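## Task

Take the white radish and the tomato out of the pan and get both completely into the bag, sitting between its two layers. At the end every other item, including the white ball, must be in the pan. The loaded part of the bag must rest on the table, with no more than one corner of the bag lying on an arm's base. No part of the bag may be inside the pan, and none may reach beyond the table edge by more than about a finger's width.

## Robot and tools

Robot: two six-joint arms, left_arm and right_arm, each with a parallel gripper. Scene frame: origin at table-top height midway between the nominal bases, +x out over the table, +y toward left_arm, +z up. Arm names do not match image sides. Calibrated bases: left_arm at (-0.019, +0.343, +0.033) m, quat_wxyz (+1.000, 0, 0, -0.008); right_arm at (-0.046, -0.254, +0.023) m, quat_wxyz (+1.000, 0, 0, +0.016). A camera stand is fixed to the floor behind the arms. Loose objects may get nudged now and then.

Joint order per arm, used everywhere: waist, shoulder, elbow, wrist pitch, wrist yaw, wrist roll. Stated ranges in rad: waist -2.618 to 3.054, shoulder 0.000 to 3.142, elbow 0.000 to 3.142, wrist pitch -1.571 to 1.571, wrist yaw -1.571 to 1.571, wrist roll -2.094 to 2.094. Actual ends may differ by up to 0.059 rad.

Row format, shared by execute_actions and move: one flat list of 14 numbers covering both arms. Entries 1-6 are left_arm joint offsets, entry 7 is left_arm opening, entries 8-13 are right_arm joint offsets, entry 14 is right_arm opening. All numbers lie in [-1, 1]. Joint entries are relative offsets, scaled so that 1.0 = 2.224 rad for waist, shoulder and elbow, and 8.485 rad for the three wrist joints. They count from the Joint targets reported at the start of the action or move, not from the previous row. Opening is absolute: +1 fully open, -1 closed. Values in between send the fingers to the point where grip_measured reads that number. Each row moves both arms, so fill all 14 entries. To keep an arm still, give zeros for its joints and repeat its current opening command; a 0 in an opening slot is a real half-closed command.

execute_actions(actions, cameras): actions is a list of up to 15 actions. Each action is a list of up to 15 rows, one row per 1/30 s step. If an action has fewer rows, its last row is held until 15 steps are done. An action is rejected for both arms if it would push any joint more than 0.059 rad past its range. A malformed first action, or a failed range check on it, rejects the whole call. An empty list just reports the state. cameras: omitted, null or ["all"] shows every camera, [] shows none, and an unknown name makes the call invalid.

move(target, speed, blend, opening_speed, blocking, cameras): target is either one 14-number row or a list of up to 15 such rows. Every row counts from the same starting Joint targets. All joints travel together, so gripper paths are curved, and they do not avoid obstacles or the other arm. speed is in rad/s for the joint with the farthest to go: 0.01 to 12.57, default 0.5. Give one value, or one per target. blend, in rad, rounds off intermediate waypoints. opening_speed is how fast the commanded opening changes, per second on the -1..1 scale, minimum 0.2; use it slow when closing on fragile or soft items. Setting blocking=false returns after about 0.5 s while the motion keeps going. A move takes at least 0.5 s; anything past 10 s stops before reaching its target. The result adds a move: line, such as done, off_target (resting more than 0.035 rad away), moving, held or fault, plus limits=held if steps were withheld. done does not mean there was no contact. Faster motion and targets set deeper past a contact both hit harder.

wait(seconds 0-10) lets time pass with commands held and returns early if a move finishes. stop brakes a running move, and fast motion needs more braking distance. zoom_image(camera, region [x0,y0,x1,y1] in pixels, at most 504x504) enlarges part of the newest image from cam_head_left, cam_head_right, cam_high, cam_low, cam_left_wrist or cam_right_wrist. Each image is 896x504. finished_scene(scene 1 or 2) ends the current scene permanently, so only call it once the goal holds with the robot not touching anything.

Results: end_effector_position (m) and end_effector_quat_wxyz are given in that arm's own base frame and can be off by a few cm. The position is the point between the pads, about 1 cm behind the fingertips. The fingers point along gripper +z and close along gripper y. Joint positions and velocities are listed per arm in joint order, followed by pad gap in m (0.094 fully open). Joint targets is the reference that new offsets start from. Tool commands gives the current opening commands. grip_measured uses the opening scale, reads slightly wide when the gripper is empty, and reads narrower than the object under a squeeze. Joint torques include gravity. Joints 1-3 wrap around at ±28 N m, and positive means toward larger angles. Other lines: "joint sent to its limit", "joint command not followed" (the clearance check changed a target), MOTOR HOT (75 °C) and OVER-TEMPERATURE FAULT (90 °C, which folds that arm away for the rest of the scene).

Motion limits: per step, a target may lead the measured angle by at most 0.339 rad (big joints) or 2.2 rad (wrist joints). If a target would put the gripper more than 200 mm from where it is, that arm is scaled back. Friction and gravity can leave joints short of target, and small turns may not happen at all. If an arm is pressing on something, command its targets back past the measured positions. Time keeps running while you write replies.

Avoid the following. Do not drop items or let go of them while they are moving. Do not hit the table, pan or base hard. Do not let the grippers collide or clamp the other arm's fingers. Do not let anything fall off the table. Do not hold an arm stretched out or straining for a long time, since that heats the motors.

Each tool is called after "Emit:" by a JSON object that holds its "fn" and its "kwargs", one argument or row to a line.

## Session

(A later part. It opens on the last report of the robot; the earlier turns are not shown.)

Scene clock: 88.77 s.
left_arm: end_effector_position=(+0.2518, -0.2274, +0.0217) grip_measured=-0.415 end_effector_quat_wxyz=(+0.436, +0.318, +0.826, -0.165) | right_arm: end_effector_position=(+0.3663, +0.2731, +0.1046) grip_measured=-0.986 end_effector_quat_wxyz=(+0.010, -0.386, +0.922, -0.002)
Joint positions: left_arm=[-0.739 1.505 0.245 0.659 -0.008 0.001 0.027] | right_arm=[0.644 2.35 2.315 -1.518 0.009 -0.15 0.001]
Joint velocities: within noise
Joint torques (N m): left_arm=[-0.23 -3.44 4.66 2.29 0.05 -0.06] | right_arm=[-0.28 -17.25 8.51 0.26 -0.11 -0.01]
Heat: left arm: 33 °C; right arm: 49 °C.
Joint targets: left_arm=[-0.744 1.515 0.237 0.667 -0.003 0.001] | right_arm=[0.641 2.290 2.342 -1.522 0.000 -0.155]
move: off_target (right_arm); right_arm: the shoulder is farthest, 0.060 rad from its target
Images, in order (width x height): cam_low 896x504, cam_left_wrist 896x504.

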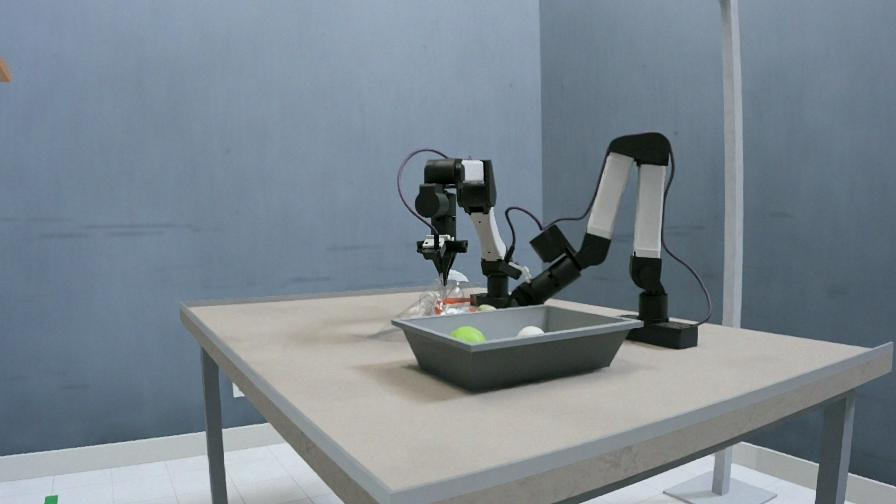

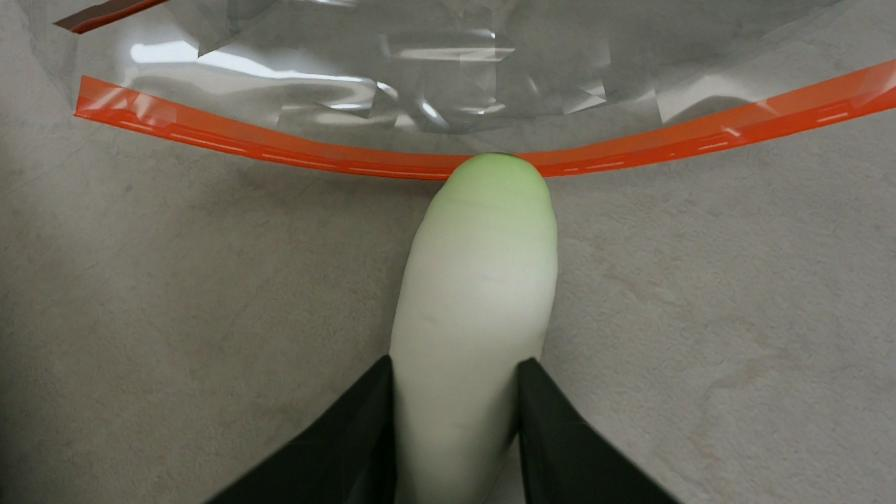

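Emit:
{"fn": "move", "kwargs": {
  "target": [0,0.1304,0.1538,-0.0061,0,0,-0.65, 0,0,0,0,0,0,-1],
  "speed": 0.25
}}

Emit:
{"fn": "zoom_image", "kwargs": {
  "camera": "cam_low",
  "region": [400, 220, 560, 340]
}}

Emit:
{"fn": "zoom_image", "kwargs": {
  "camera": "cam_head_left",
  "region": [270, 180, 470, 340]
}}

Scene clock: 90.93 s.
left_arm: end_effector_position=(+0.3125, -0.2827, +0.0212) grip_measured=-0.415 end_effector_quat_wxyz=(+0.437, +0.318, +0.825, -0.165) | right_arm: end_effector_position=(+0.3663, +0.2731, +0.1046) grip_measured=-0.986 end_effector_quat_wxyz=(+0.010, -0.386, +0.922, -0.002)
Joint positions: left_arm=[-0.739 1.79 0.562 0.63 -0.008 0.001 0.027] | right_arm=[0.644 2.35 2.315 -1.518 0.009 -0.15 0.001]
Joint velocities: within noise
Joint torques (N m): left_arm=[-0.21 -5.67 7.31 2.08 0.06 -0.05] | right_arm=[-0.31 -17.25 8.51 0.27 -0.11 -0.01]
Heat: left arm: 33 °C; right arm: 50 °C.
Joint targets: left_arm=[-0.744 1.805 0.579 0.615 -0.003 0.001] | right_arm=[0.641 2.290 2.342 -1.522 0.000 -0.155]
move: off_target (right_arm); right_arm: the shoulder is farthest, 0.060 rad from its target

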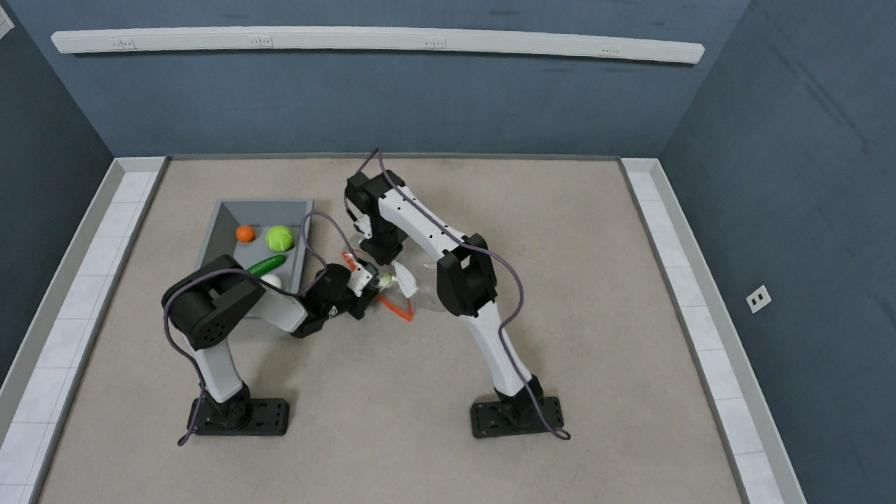

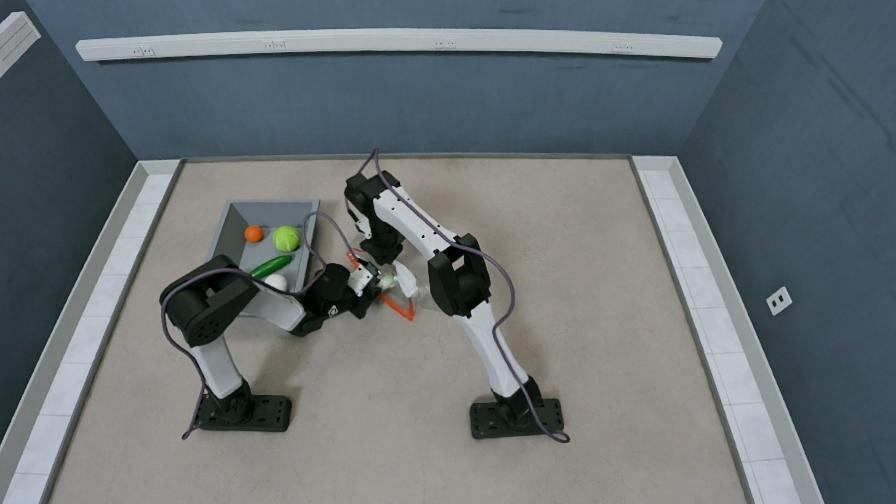

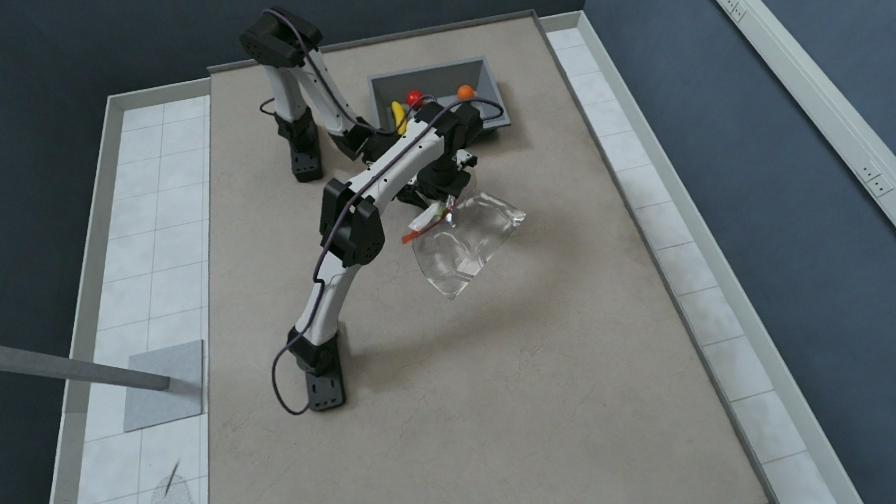

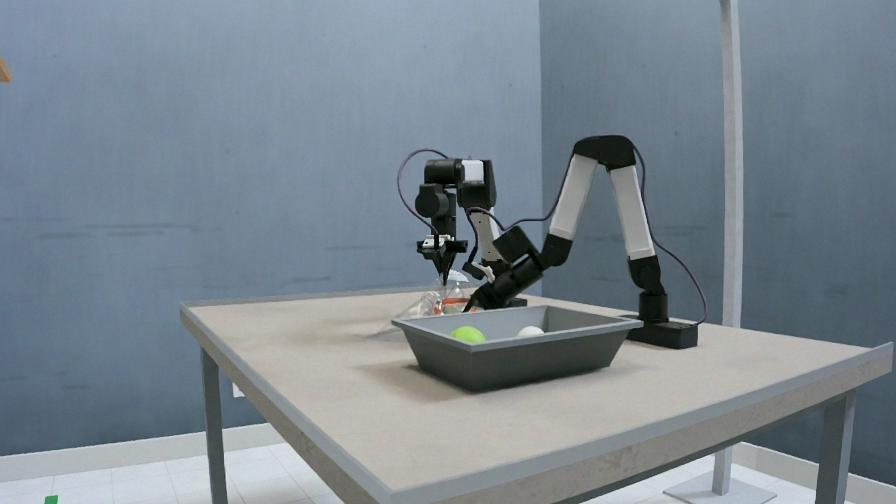

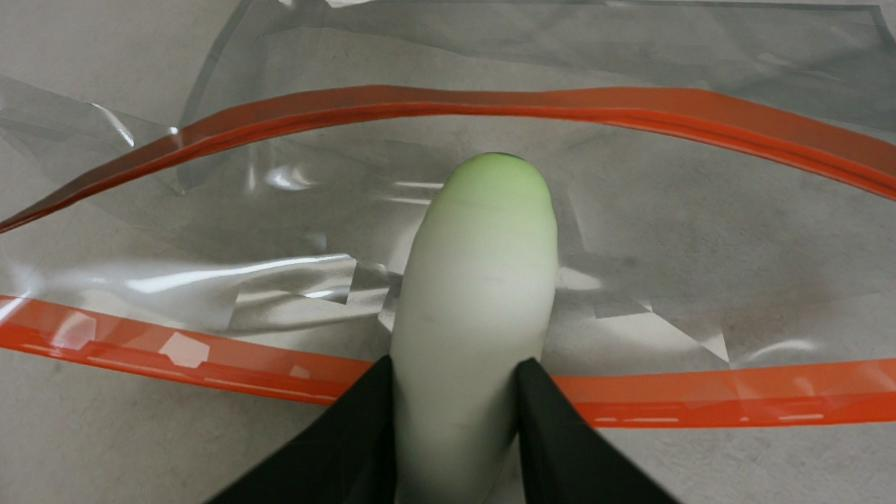

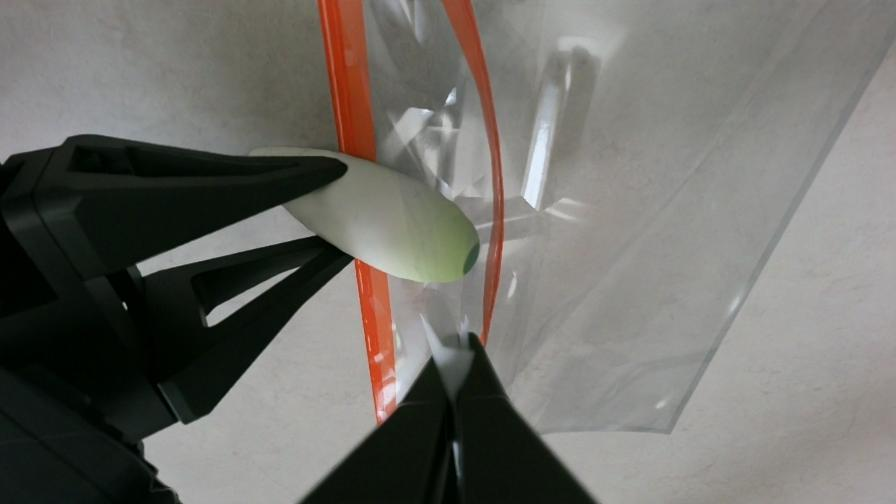

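Scaled by 3.150 from the camera's 896x504 image, which has a finer 1280x720 frame.

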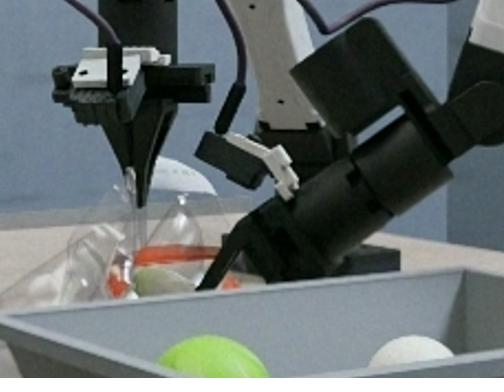

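Scaled by 2.520 from the camera's 896x504 image, which has a finer 1280x720 frame.

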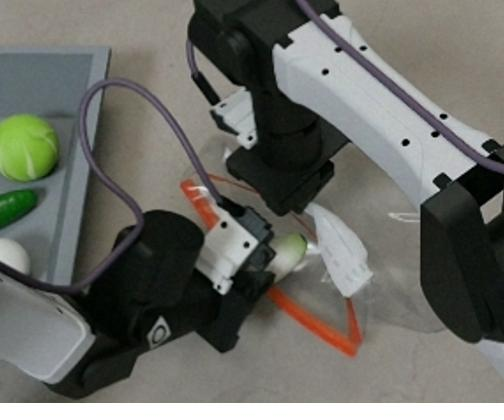

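Emit:
{"fn": "move", "kwargs": {
  "target": [0,-0.0135,0.027,-0.0311,0,0,-0.65, 0,0,0,0,0,0,-1],
  "speed": 0.25,
  "cameras": ["cam_low","cam_left_wrist","cam_right_wrist"]
}}

Emit:
{"fn": "zoom_image", "kwargs": {
  "camera": "cam_low",
  "region": [400, 220, 560, 340]
}}

Scene clock: 93.30 s.
left_arm: end_effector_position=(+0.3053, -0.2761, +0.0014) grip_measured=-0.416 end_effector_quat_wxyz=(+0.372, +0.330, +0.856, -0.140) | right_arm: end_effector_position=(+0.3663, +0.2731, +0.1046) grip_measured=-0.986 end_effector_quat_wxyz=(+0.010, -0.386, +0.922, -0.002)
Joint positions: left_arm=[-0.739 1.79 0.632 0.405 -0.008 0.001 0.027] | right_arm=[0.644 2.35 2.315 -1.518 0.009 -0.15 0.001]
Joint velocities: within noise
Joint torques (N m): left_arm=[-0.2 -8.23 6.56 1.44 0.06 -0.05] | right_arm=[-0.29 -17.25 8.51 0.26 -0.11 -0.02]
Heat: left arm: 33 °C; right arm: 52 °C.
Joint targets: left_arm=[-0.744 1.775 0.640 0.351 -0.003 0.001] | right_arm=[0.641 2.290 2.342 -1.522 0.000 -0.155]
move: off_target (left_arm, right_arm); left_arm: the wrist pitch is farthest, 0.054 rad from its target; right_arm: the shoulder is farthest, 0.060 rad from its target
Images, in order (width x height): cam_low 896x504, cam_left_wrist 896x504, cam_right_wrist 896x504.

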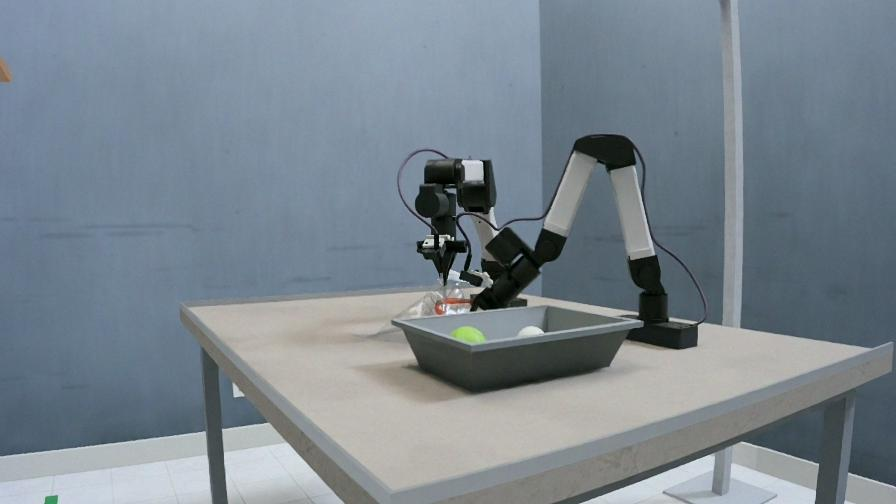

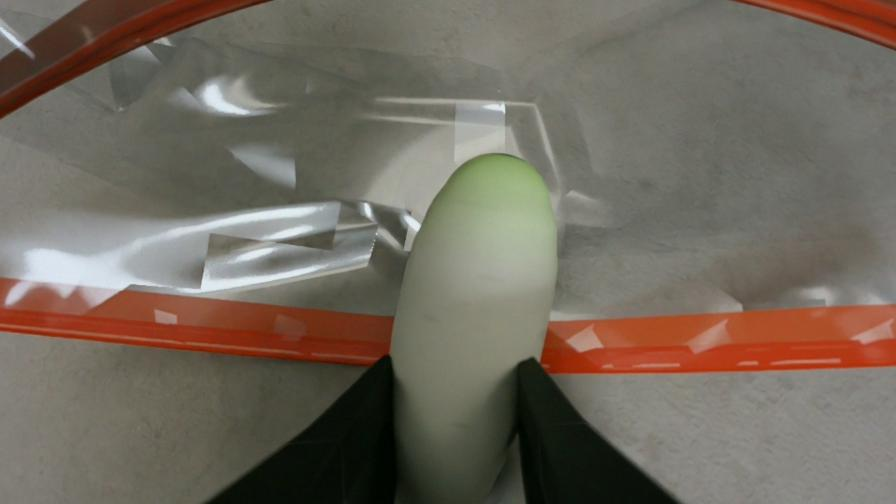

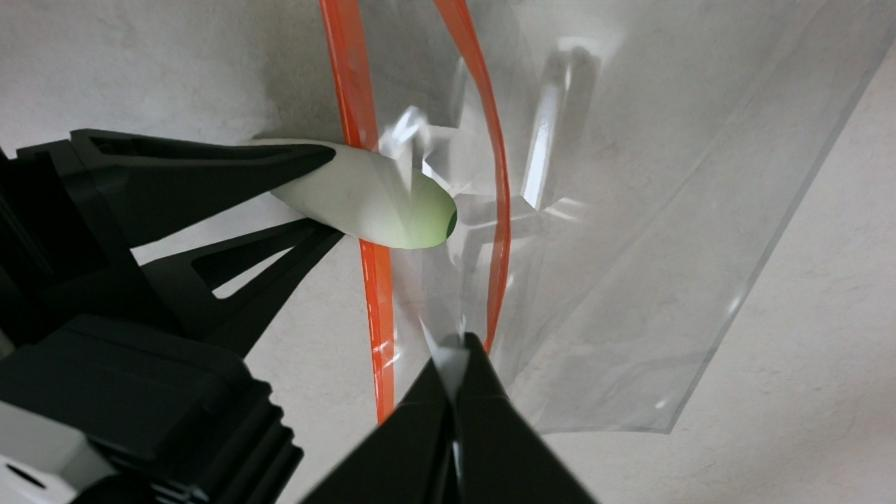

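Scaled by 3.150 from the camera's 896x504 image, which has a finer 1280x720 frame.

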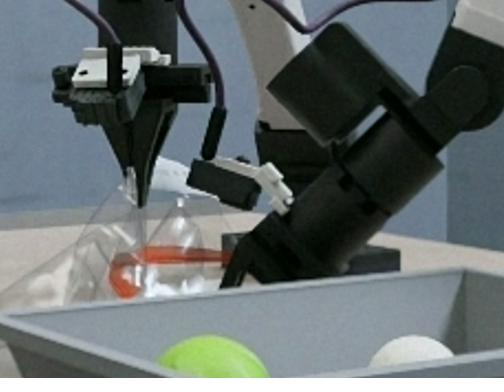

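Emit:
{"fn": "move", "kwargs": {
  "target": [0,0,0,0,0,0,0.2, 0,0,0,0,0,0,-1],
  "opening_speed": 0.5,
  "cameras": ["cam_left_wrist","cam_right_wrist"]
}}

Scene clock: 95.50 s.
left_arm: end_effector_position=(+0.3005, -0.2718, -0.0053) grip_measured=+0.198 end_effector_quat_wxyz=(+0.356, +0.333, +0.863, -0.134) | right_arm: end_effector_position=(+0.3663, +0.2731, +0.1046) grip_measured=-0.986 end_effector_quat_wxyz=(+0.010, -0.386, +0.922, -0.002)
Joint positions: left_arm=[-0.739 1.79 0.632 0.367 -0.008 0.001 0.056] | right_arm=[0.644 2.35 2.315 -1.518 0.009 -0.15 0.001]
Joint velocities: within noise
Joint torques (N m): left_arm=[-0.24 -8.16 6.52 1.79 0.06 -0.05] | right_arm=[-0.29 -17.28 8.53 0.27 -0.11 -0.01]
Heat: left arm: 33 °C; right arm: 54 °C.
Joint targets: left_arm=[-0.744 1.775 0.640 0.351 -0.003 0.001] | right_arm=[0.641 2.290 2.342 -1.522 0.000 -0.155]
move: off_target (right_arm); right_arm: the shoulder is farthest, 0.060 rad from its target
Images, in order (width x height): cam_left_wrist 896x504, cam_right_wrist 896x504.

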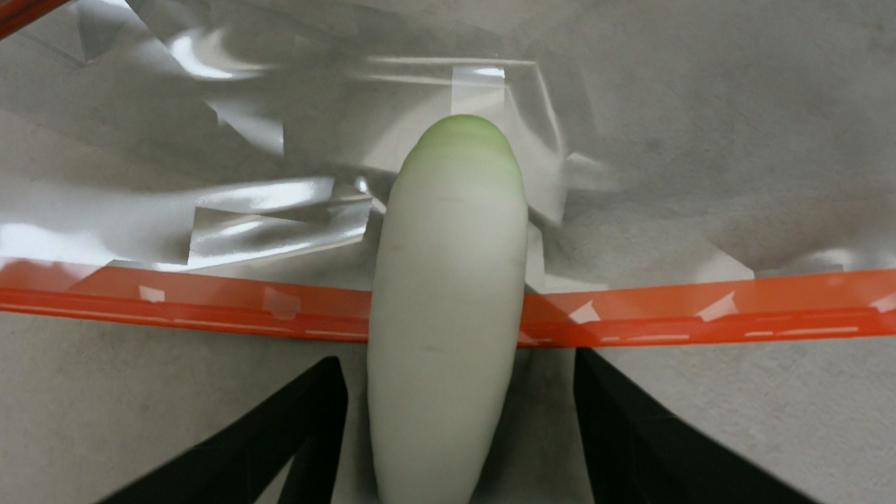

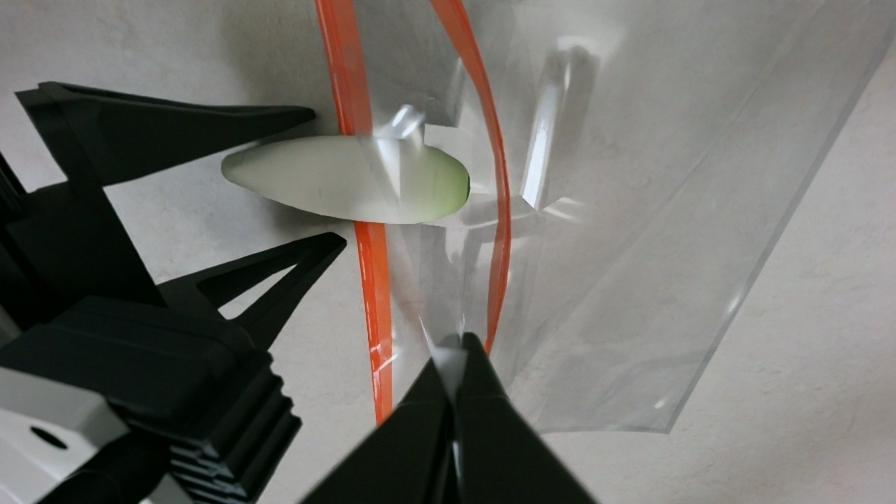

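Emit:
{"fn": "move", "kwargs": {
  "target": [0,-0.0283,-0.0616,0.0127,0,0,0.2, 0,0,0,0,0,0,-1],
  "speed": 0.15,
  "cameras": ["cam_left_wrist","cam_right_wrist"]
}}

Scene clock: 97.60 s.
left_arm: end_effector_position=(+0.2827, -0.2556, -0.0088) grip_measured=+0.198 end_effector_quat_wxyz=(+0.365, +0.331, +0.859, -0.137) | right_arm: end_effector_position=(+0.3663, +0.2731, +0.1046) grip_measured=-0.986 end_effector_quat_wxyz=(+0.010, -0.386, +0.922, -0.002)
Joint positions: left_arm=[-0.739 1.736 0.512 0.453 -0.008 0.001 0.056] | right_arm=[0.644 2.35 2.315 -1.518 0.009 -0.15 0.001]
Joint velocities: within noise
Joint torques (N m): left_arm=[-0.25 -8.18 4.52 2.07 0.06 -0.05] | right_arm=[-0.31 -17.26 8.53 0.27 -0.11 -0.01]
Heat: left arm: 33 °C; right arm: 55 °C.
Joint targets: left_arm=[-0.744 1.712 0.503 0.459 -0.003 0.001] | right_arm=[0.641 2.290 2.342 -1.522 0.000 -0.155]
move: off_target (right_arm); right_arm: the shoulder is farthest, 0.060 rad from its target
Images, in order (width x height): cam_left_wrist 896x504, cam_right_wrist 896x504.

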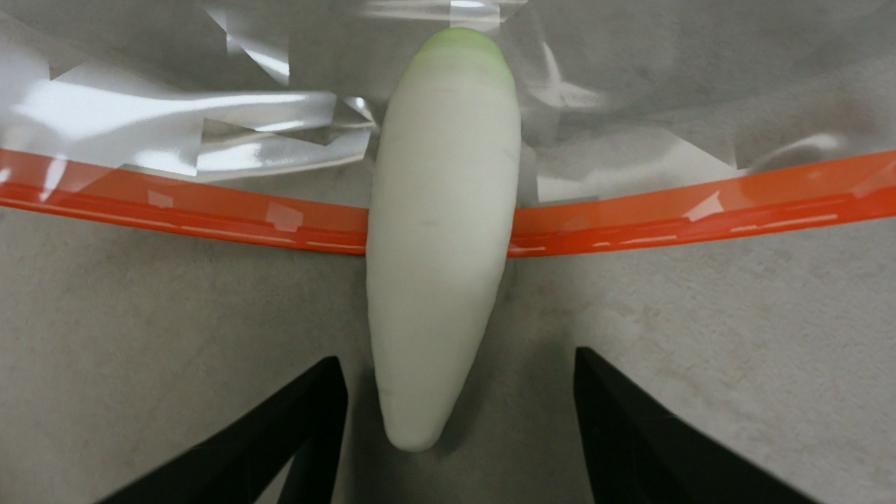

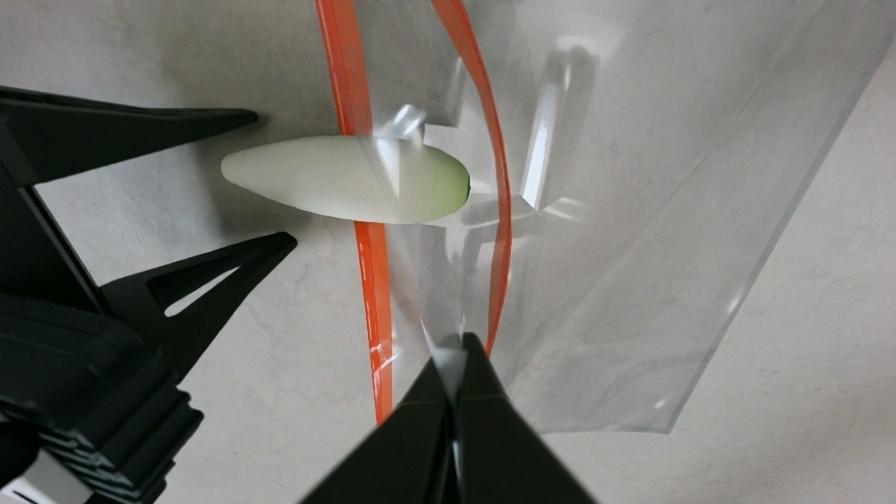

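Emit:
{"fn": "move", "kwargs": {
  "target": [0,0,0,0,0,0,-0.75, 0,0,0,0,0,0,-1],
  "opening_speed": 0.6,
  "cameras": ["cam_left_wrist","cam_right_wrist"]
}}

Scene clock: 99.97 s.
left_arm: end_effector_position=(+0.2828, -0.2556, -0.0087) grip_measured=-0.729 end_effector_quat_wxyz=(+0.365, +0.331, +0.859, -0.137) | right_arm: end_effector_position=(+0.3663, +0.2731, +0.1046) grip_measured=-0.986 end_effector_quat_wxyz=(+0.010, -0.386, +0.922, -0.002)
Joint positions: left_arm=[-0.739 1.736 0.512 0.453 -0.008 0.001 0.013] | right_arm=[0.644 2.35 2.315 -1.518 0.009 -0.15 0.001]
Joint velocities: within noise
Joint torques (N m): left_arm=[-0.21 -8.14 4.51 2.07 0.05 -0.06] | right_arm=[-0.28 -17.28 8.53 0.27 -0.11 -0.01]
Heat: left arm: 34 °C; right arm: 57 °C.
Joint targets: left_arm=[-0.744 1.712 0.503 0.459 -0.003 0.001] | right_arm=[0.641 2.290 2.342 -1.522 0.000 -0.155]
move: off_target (right_arm); right_arm: the shoulder is farthest, 0.060 rad from its target
Images, in order (width x height): cam_left_wrist 896x504, cam_right_wrist 896x504.

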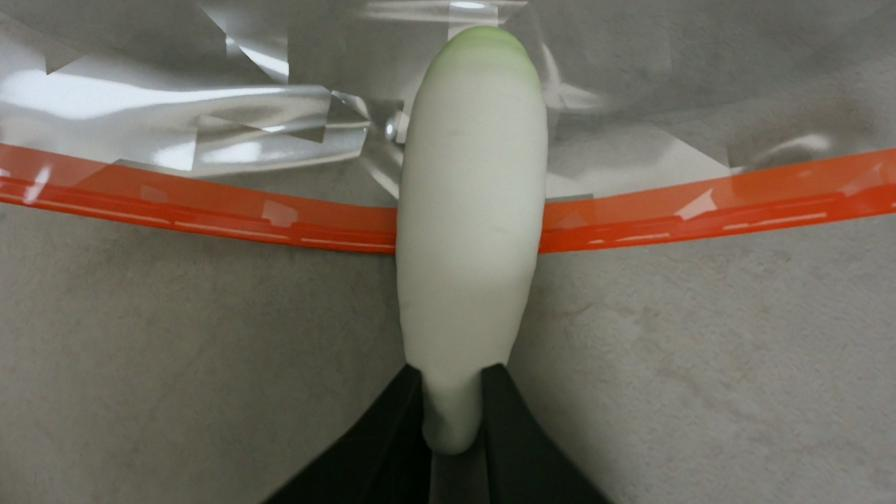

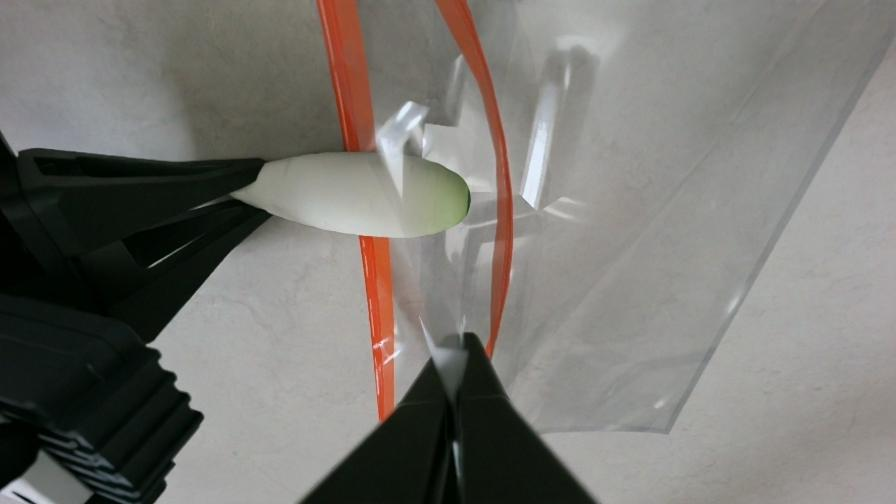

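Emit:
{"fn": "move", "kwargs": {
  "target": [0,0.1138,0.0265,0.0455,0,0,-0.75, 0,0,0,0,0,0,-1],
  "speed": 0.15,
  "cameras": ["cam_left_wrist","cam_right_wrist","cam_low"]
}}

Emit:
{"fn": "zoom_image", "kwargs": {
  "camera": "cam_low",
  "region": [400, 220, 560, 340]
}}

Scene clock: 103.63 s.
left_arm: end_effector_position=(+0.3162, -0.2861, -0.0061) grip_measured=-0.738 end_effector_quat_wxyz=(+0.450, +0.315, +0.818, -0.170) | right_arm: end_effector_position=(+0.3663, +0.2731, +0.1046) grip_measured=-0.986 end_effector_quat_wxyz=(+0.010, -0.386, +0.922, -0.002)
Joint positions: left_arm=[-0.739 1.949 0.545 0.837 -0.008 0.001 0.012] | right_arm=[0.644 2.35 2.315 -1.518 0.009 -0.15 0.001]
Joint velocities: within noise
Joint torques (N m): left_arm=[-0.21 -6.19 6.24 2.37 0.06 -0.06] | right_arm=[-0.31 -17.28 8.51 0.27 -0.11 -0.01]
Heat: left arm: 34 °C; right arm: 59 °C.
Joint targets: left_arm=[-0.744 1.965 0.561 0.845 -0.003 0.001] | right_arm=[0.641 2.290 2.342 -1.522 0.000 -0.155]
move: off_target (right_arm); right_arm: the shoulder is farthest, 0.060 rad from its target
Images, in order (width x height): cam_low 896x504, cam_left_wrist 896x504, cam_right_wrist 896x504.

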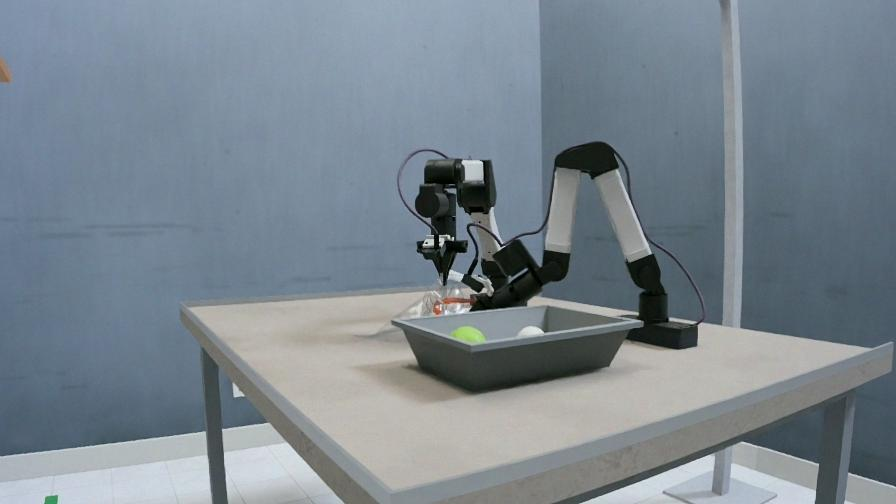

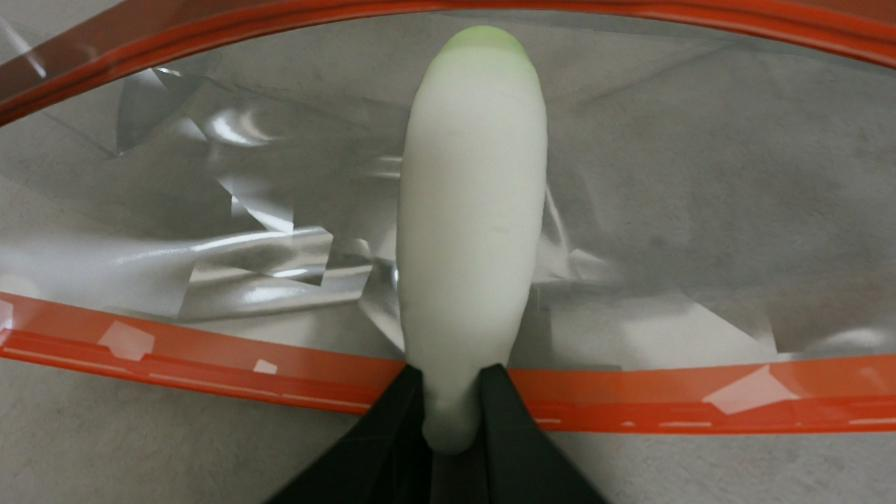

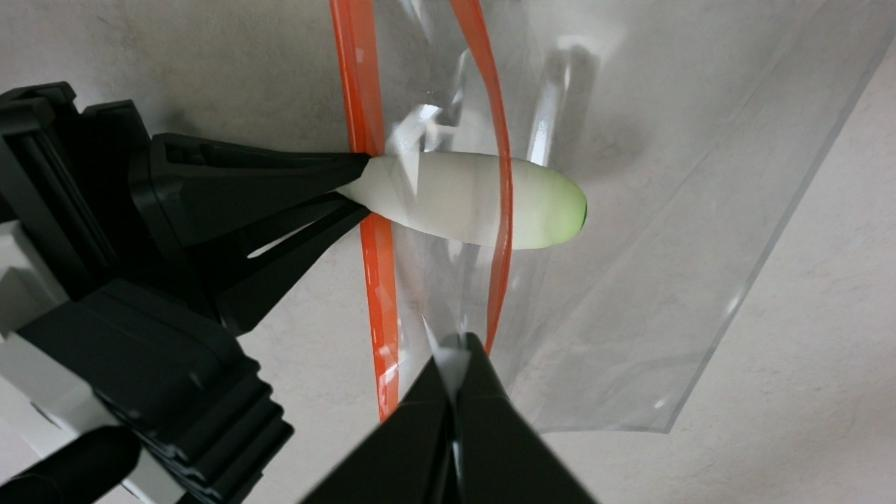

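Scaled by 3.150 from the camera's 896x504 image, which has a finer 1280x720 frame.

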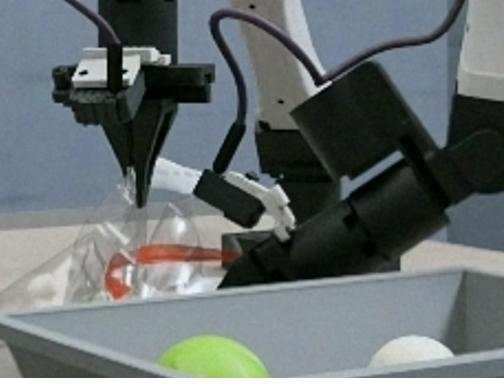

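Emit:
{"fn": "move", "kwargs": {
  "target": [0,0.0935,0.0153,0.0411,0,0,-0.75, 0,0,0,0,0,0,-1],
  "speed": 0.15,
  "cameras": ["cam_left_wrist","cam_right_wrist","cam_low"]
}}

Emit:
{"fn": "zoom_image", "kwargs": {
  "camera": "cam_low",
  "region": [400, 220, 560, 340]
}}

Scene clock: 107.20 s.
left_arm: end_effector_position=(+0.3368, -0.3048, -0.0058) grip_measured=-0.738 end_effector_quat_wxyz=(+0.521, +0.298, +0.775, -0.198) | right_arm: end_effector_position=(+0.3663, +0.2731, +0.1046) grip_measured=-0.986 end_effector_quat_wxyz=(+0.010, -0.386, +0.922, -0.002)
Joint positions: left_arm=[-0.739 2.156 0.581 1.185 -0.008 0.001 0.012] | right_arm=[0.644 2.35 2.315 -1.518 0.009 -0.15 0.001]
Joint velocities: within noise
Joint torques (N m): left_arm=[-0.21 -6.9 5.07 2.44 0.06 -0.05] | right_arm=[-0.29 -17.26 8.51 0.27 -0.11 -0.01]
Heat: left arm: 35 °C; right arm: 61 °C.
Joint targets: left_arm=[-0.744 2.173 0.595 1.194 -0.003 0.001] | right_arm=[0.641 2.290 2.342 -1.522 0.000 -0.155]
move: off_target (right_arm); right_arm: the shoulder is farthest, 0.060 rad from its target
Images, in order (width x height): cam_low 896x504, cam_left_wrist 896x504, cam_right_wrist 896x504.

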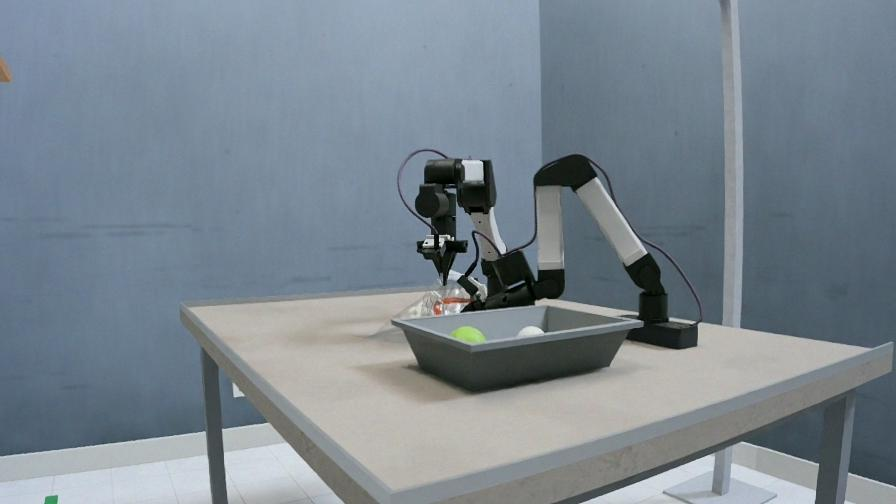

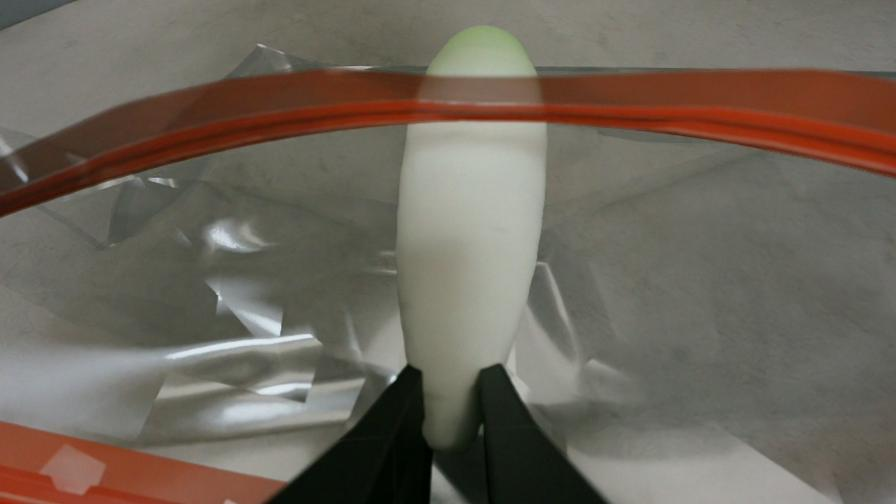

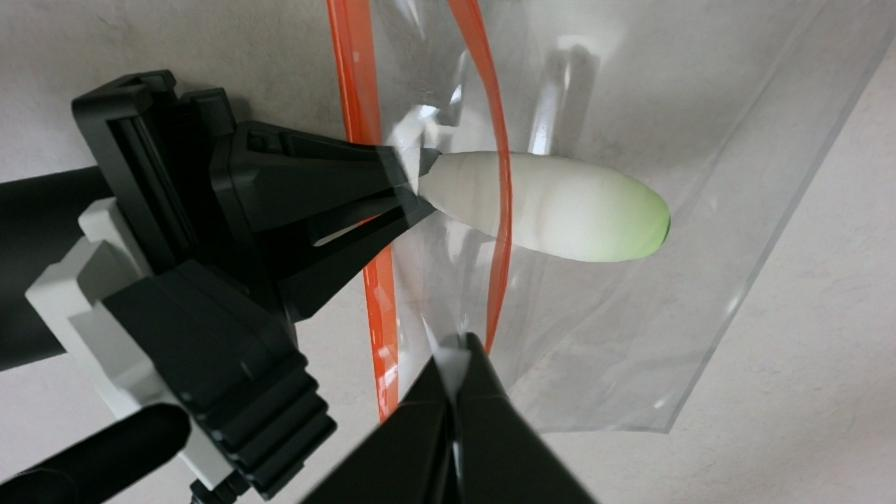

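Scaled by 3.150 from the camera's 896x504 image, which has a finer 1280x720 frame.

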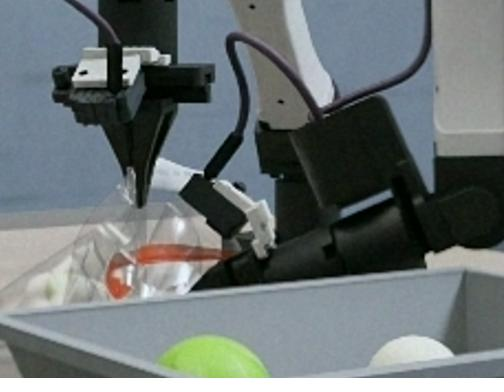

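Emit:
{"fn": "move", "kwargs": {
  "target": [
    [0,0,0,0,0,0,-0.2,0,0.025,0,0,0,0,-1],
    [0,-0.0935,-0.0153,-0.0411,0,0,-0.2,0,0.025,0,0,0,0,-1],
    [0,-0.2073,-0.0414,-0.0866,0,0,-0.2,0,0.025,0,0,0,0,-1]
  ],
  "speed": [0.3,0.4,0.5],
  "opening_speed": 0.8,
  "cameras": ["cam_high","cam_left_wrist","cam_low","cam_head_left"]
}}

Scene clock: 111.67 s.
left_arm: end_effector_position=(+0.2864, -0.2589, -0.0030) grip_measured=-0.202 end_effector_quat_wxyz=(+0.376, +0.329, +0.854, -0.142) | right_arm: end_effector_position=(+0.3662, +0.2731, +0.1046) grip_measured=-0.986 end_effector_quat_wxyz=(+0.009, -0.386, +0.922, -0.002)
Joint positions: left_arm=[-0.739 1.733 0.514 0.475 -0.008 0.001 0.038] | right_arm=[0.644 2.35 2.315 -1.518 0.009 -0.15 0.001]
Joint velocities: within noise
Joint torques (N m): left_arm=[-0.24 -7.92 4.44 1.84 0.06 -0.05] | right_arm=[-0.31 -12.41 8.53 0.27 -0.11 -0.01]
Heat: left arm: 35 °C; right arm: 61 °C.
Joint targets: left_arm=[-0.744 1.712 0.503 0.459 -0.003 0.001] | right_arm=[0.641 2.346 2.342 -1.523 0.000 -0.155]
move: done
Images, in order (width x height): cam_head_left 896x504, cam_high 896x504, cam_low 896x504, cam_left_wrist 896x504.

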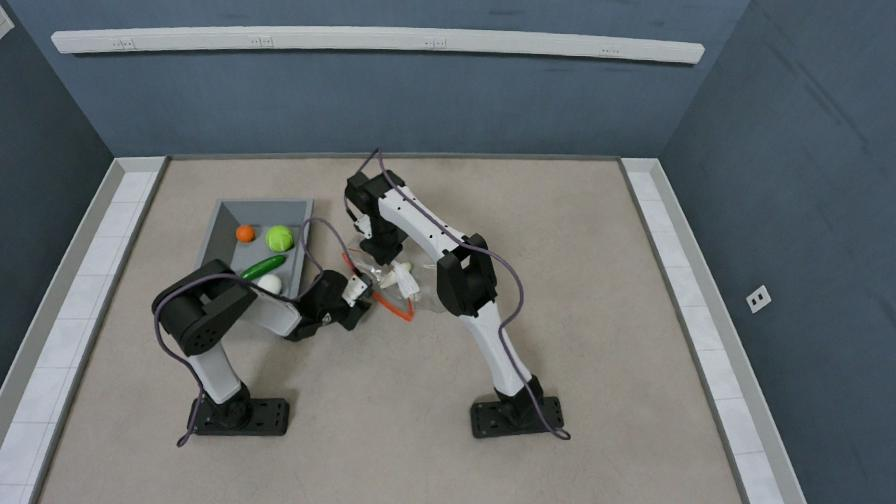

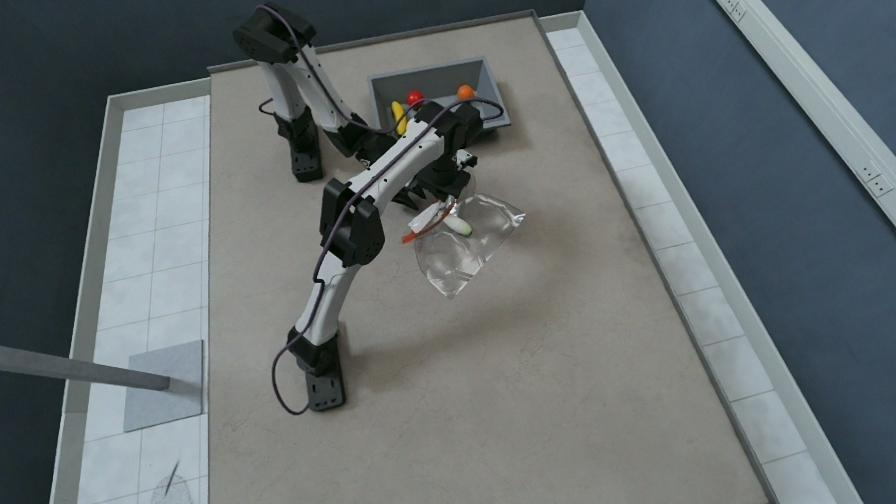

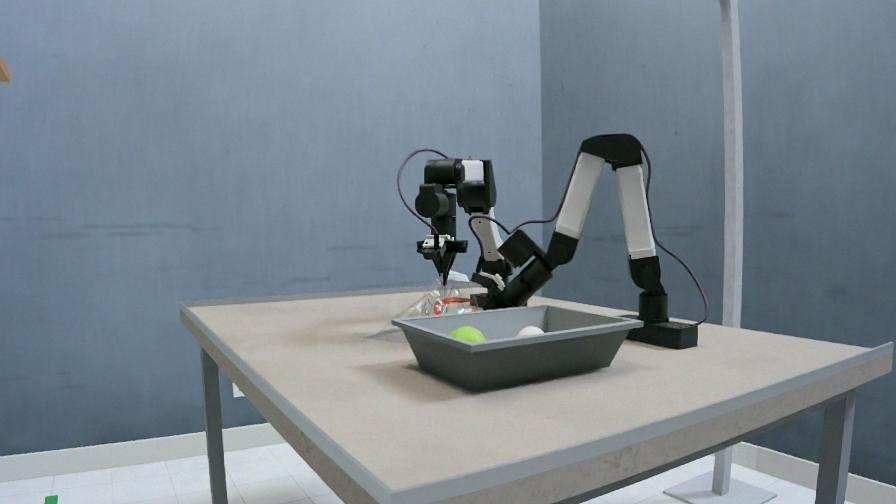

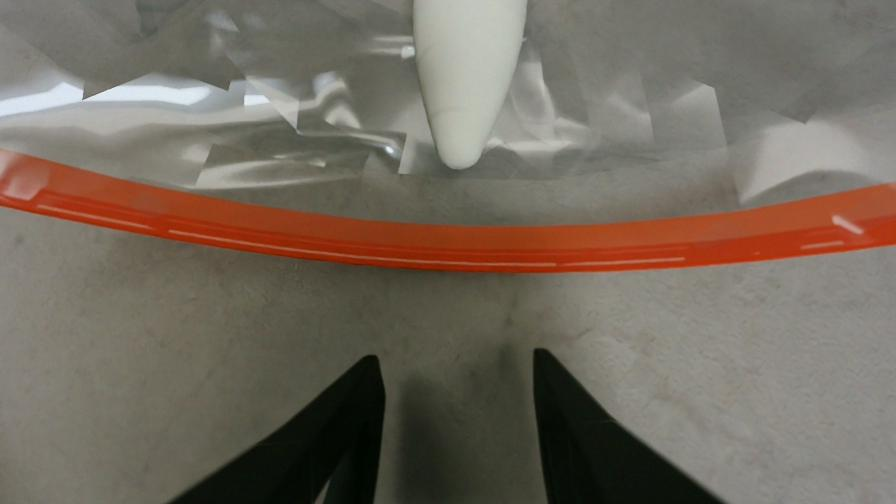

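Emit:
{"fn": "move", "kwargs": {
  "target": [
    [0,-0.0886,-0.1196,0.0245,0,0,-0.2,0,0,0,0,0,0,-1],
    [0,-0.3031,0.0085,-0.0652,0,0,-0.2,0,0,0,0,0,0,-1],
    [0.2221,-0.1178,0.2594,-0.1272,0,0,-0.2,0,0,0,0,0,0,-1],
    [0.4478,0.0279,0.4901,-0.2179,0,0,-0.2,0,0,0,0,0,0,-1]
  ],
  "speed": [0.5,1.0,1.2,1.2],
  "blend": [0.05,0.15,0.3,0],
  "cameras": ["cam_left_wrist","cam_head_left"]
}}

Scene clock: 115.70 s.
left_arm: end_effector_position=(+0.3124, +0.0813, +0.1389) grip_measured=-0.202 end_effector_quat_wxyz=(+0.004, -0.125, +0.992, +0.003) | right_arm: end_effector_position=(+0.3662, +0.2731, +0.1046) grip_measured=-0.986 end_effector_quat_wxyz=(+0.009, -0.386, +0.922, -0.002)
Joint positions: left_arm=[0.252 1.757 1.572 -1.378 -0.004 0.001 0.038] | right_arm=[0.644 2.35 2.315 -1.518 0.009 -0.15 0.001]
Joint velocities: within noise
Joint torques (N m): left_arm=[0.18 -6.43 9.05 0.32 0.02 -0.04] | right_arm=[-0.31 -12.41 8.53 0.27 -0.11 -0.01]
Heat: left arm: 35 °C; right arm: 61 °C.
Joint targets: left_arm=[0.252 1.775 1.594 -1.390 -0.003 0.001] | right_arm=[0.641 2.346 2.342 -1.523 0.000 -0.155]
move: done; blend cut to 0.279 rad at target 3
Images, in order (width x height): cam_head_left 896x504, cam_left_wrist 896x504.

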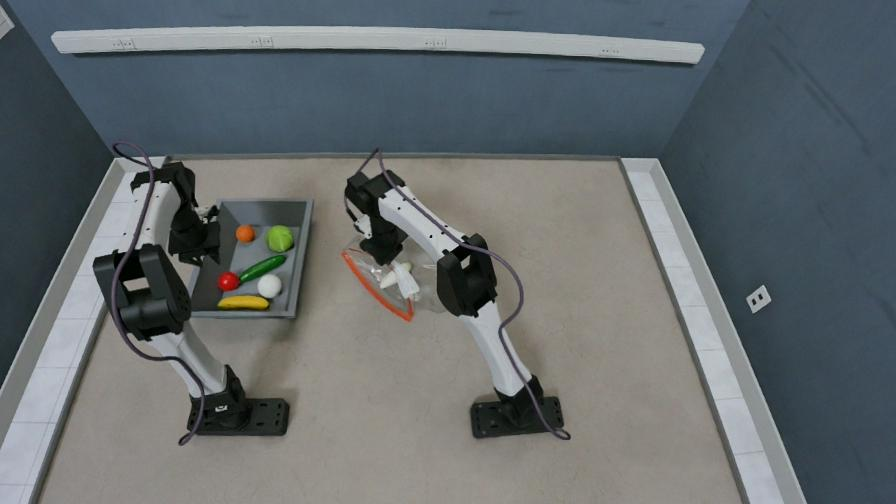

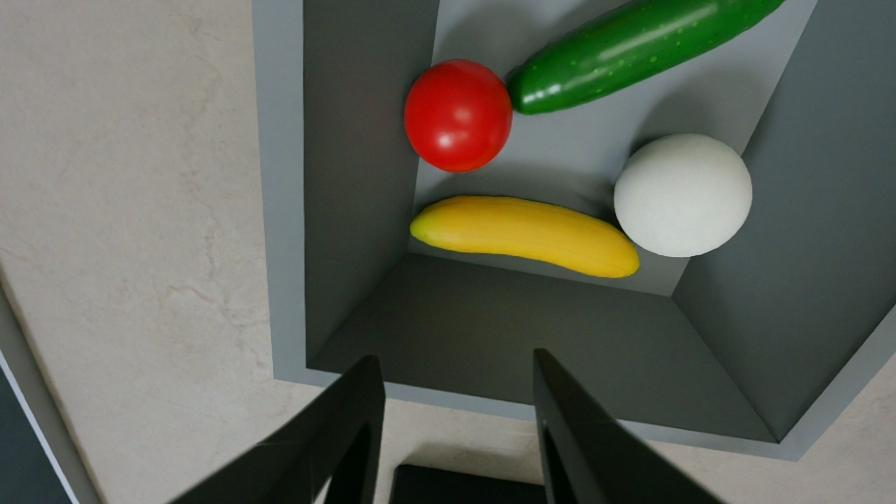

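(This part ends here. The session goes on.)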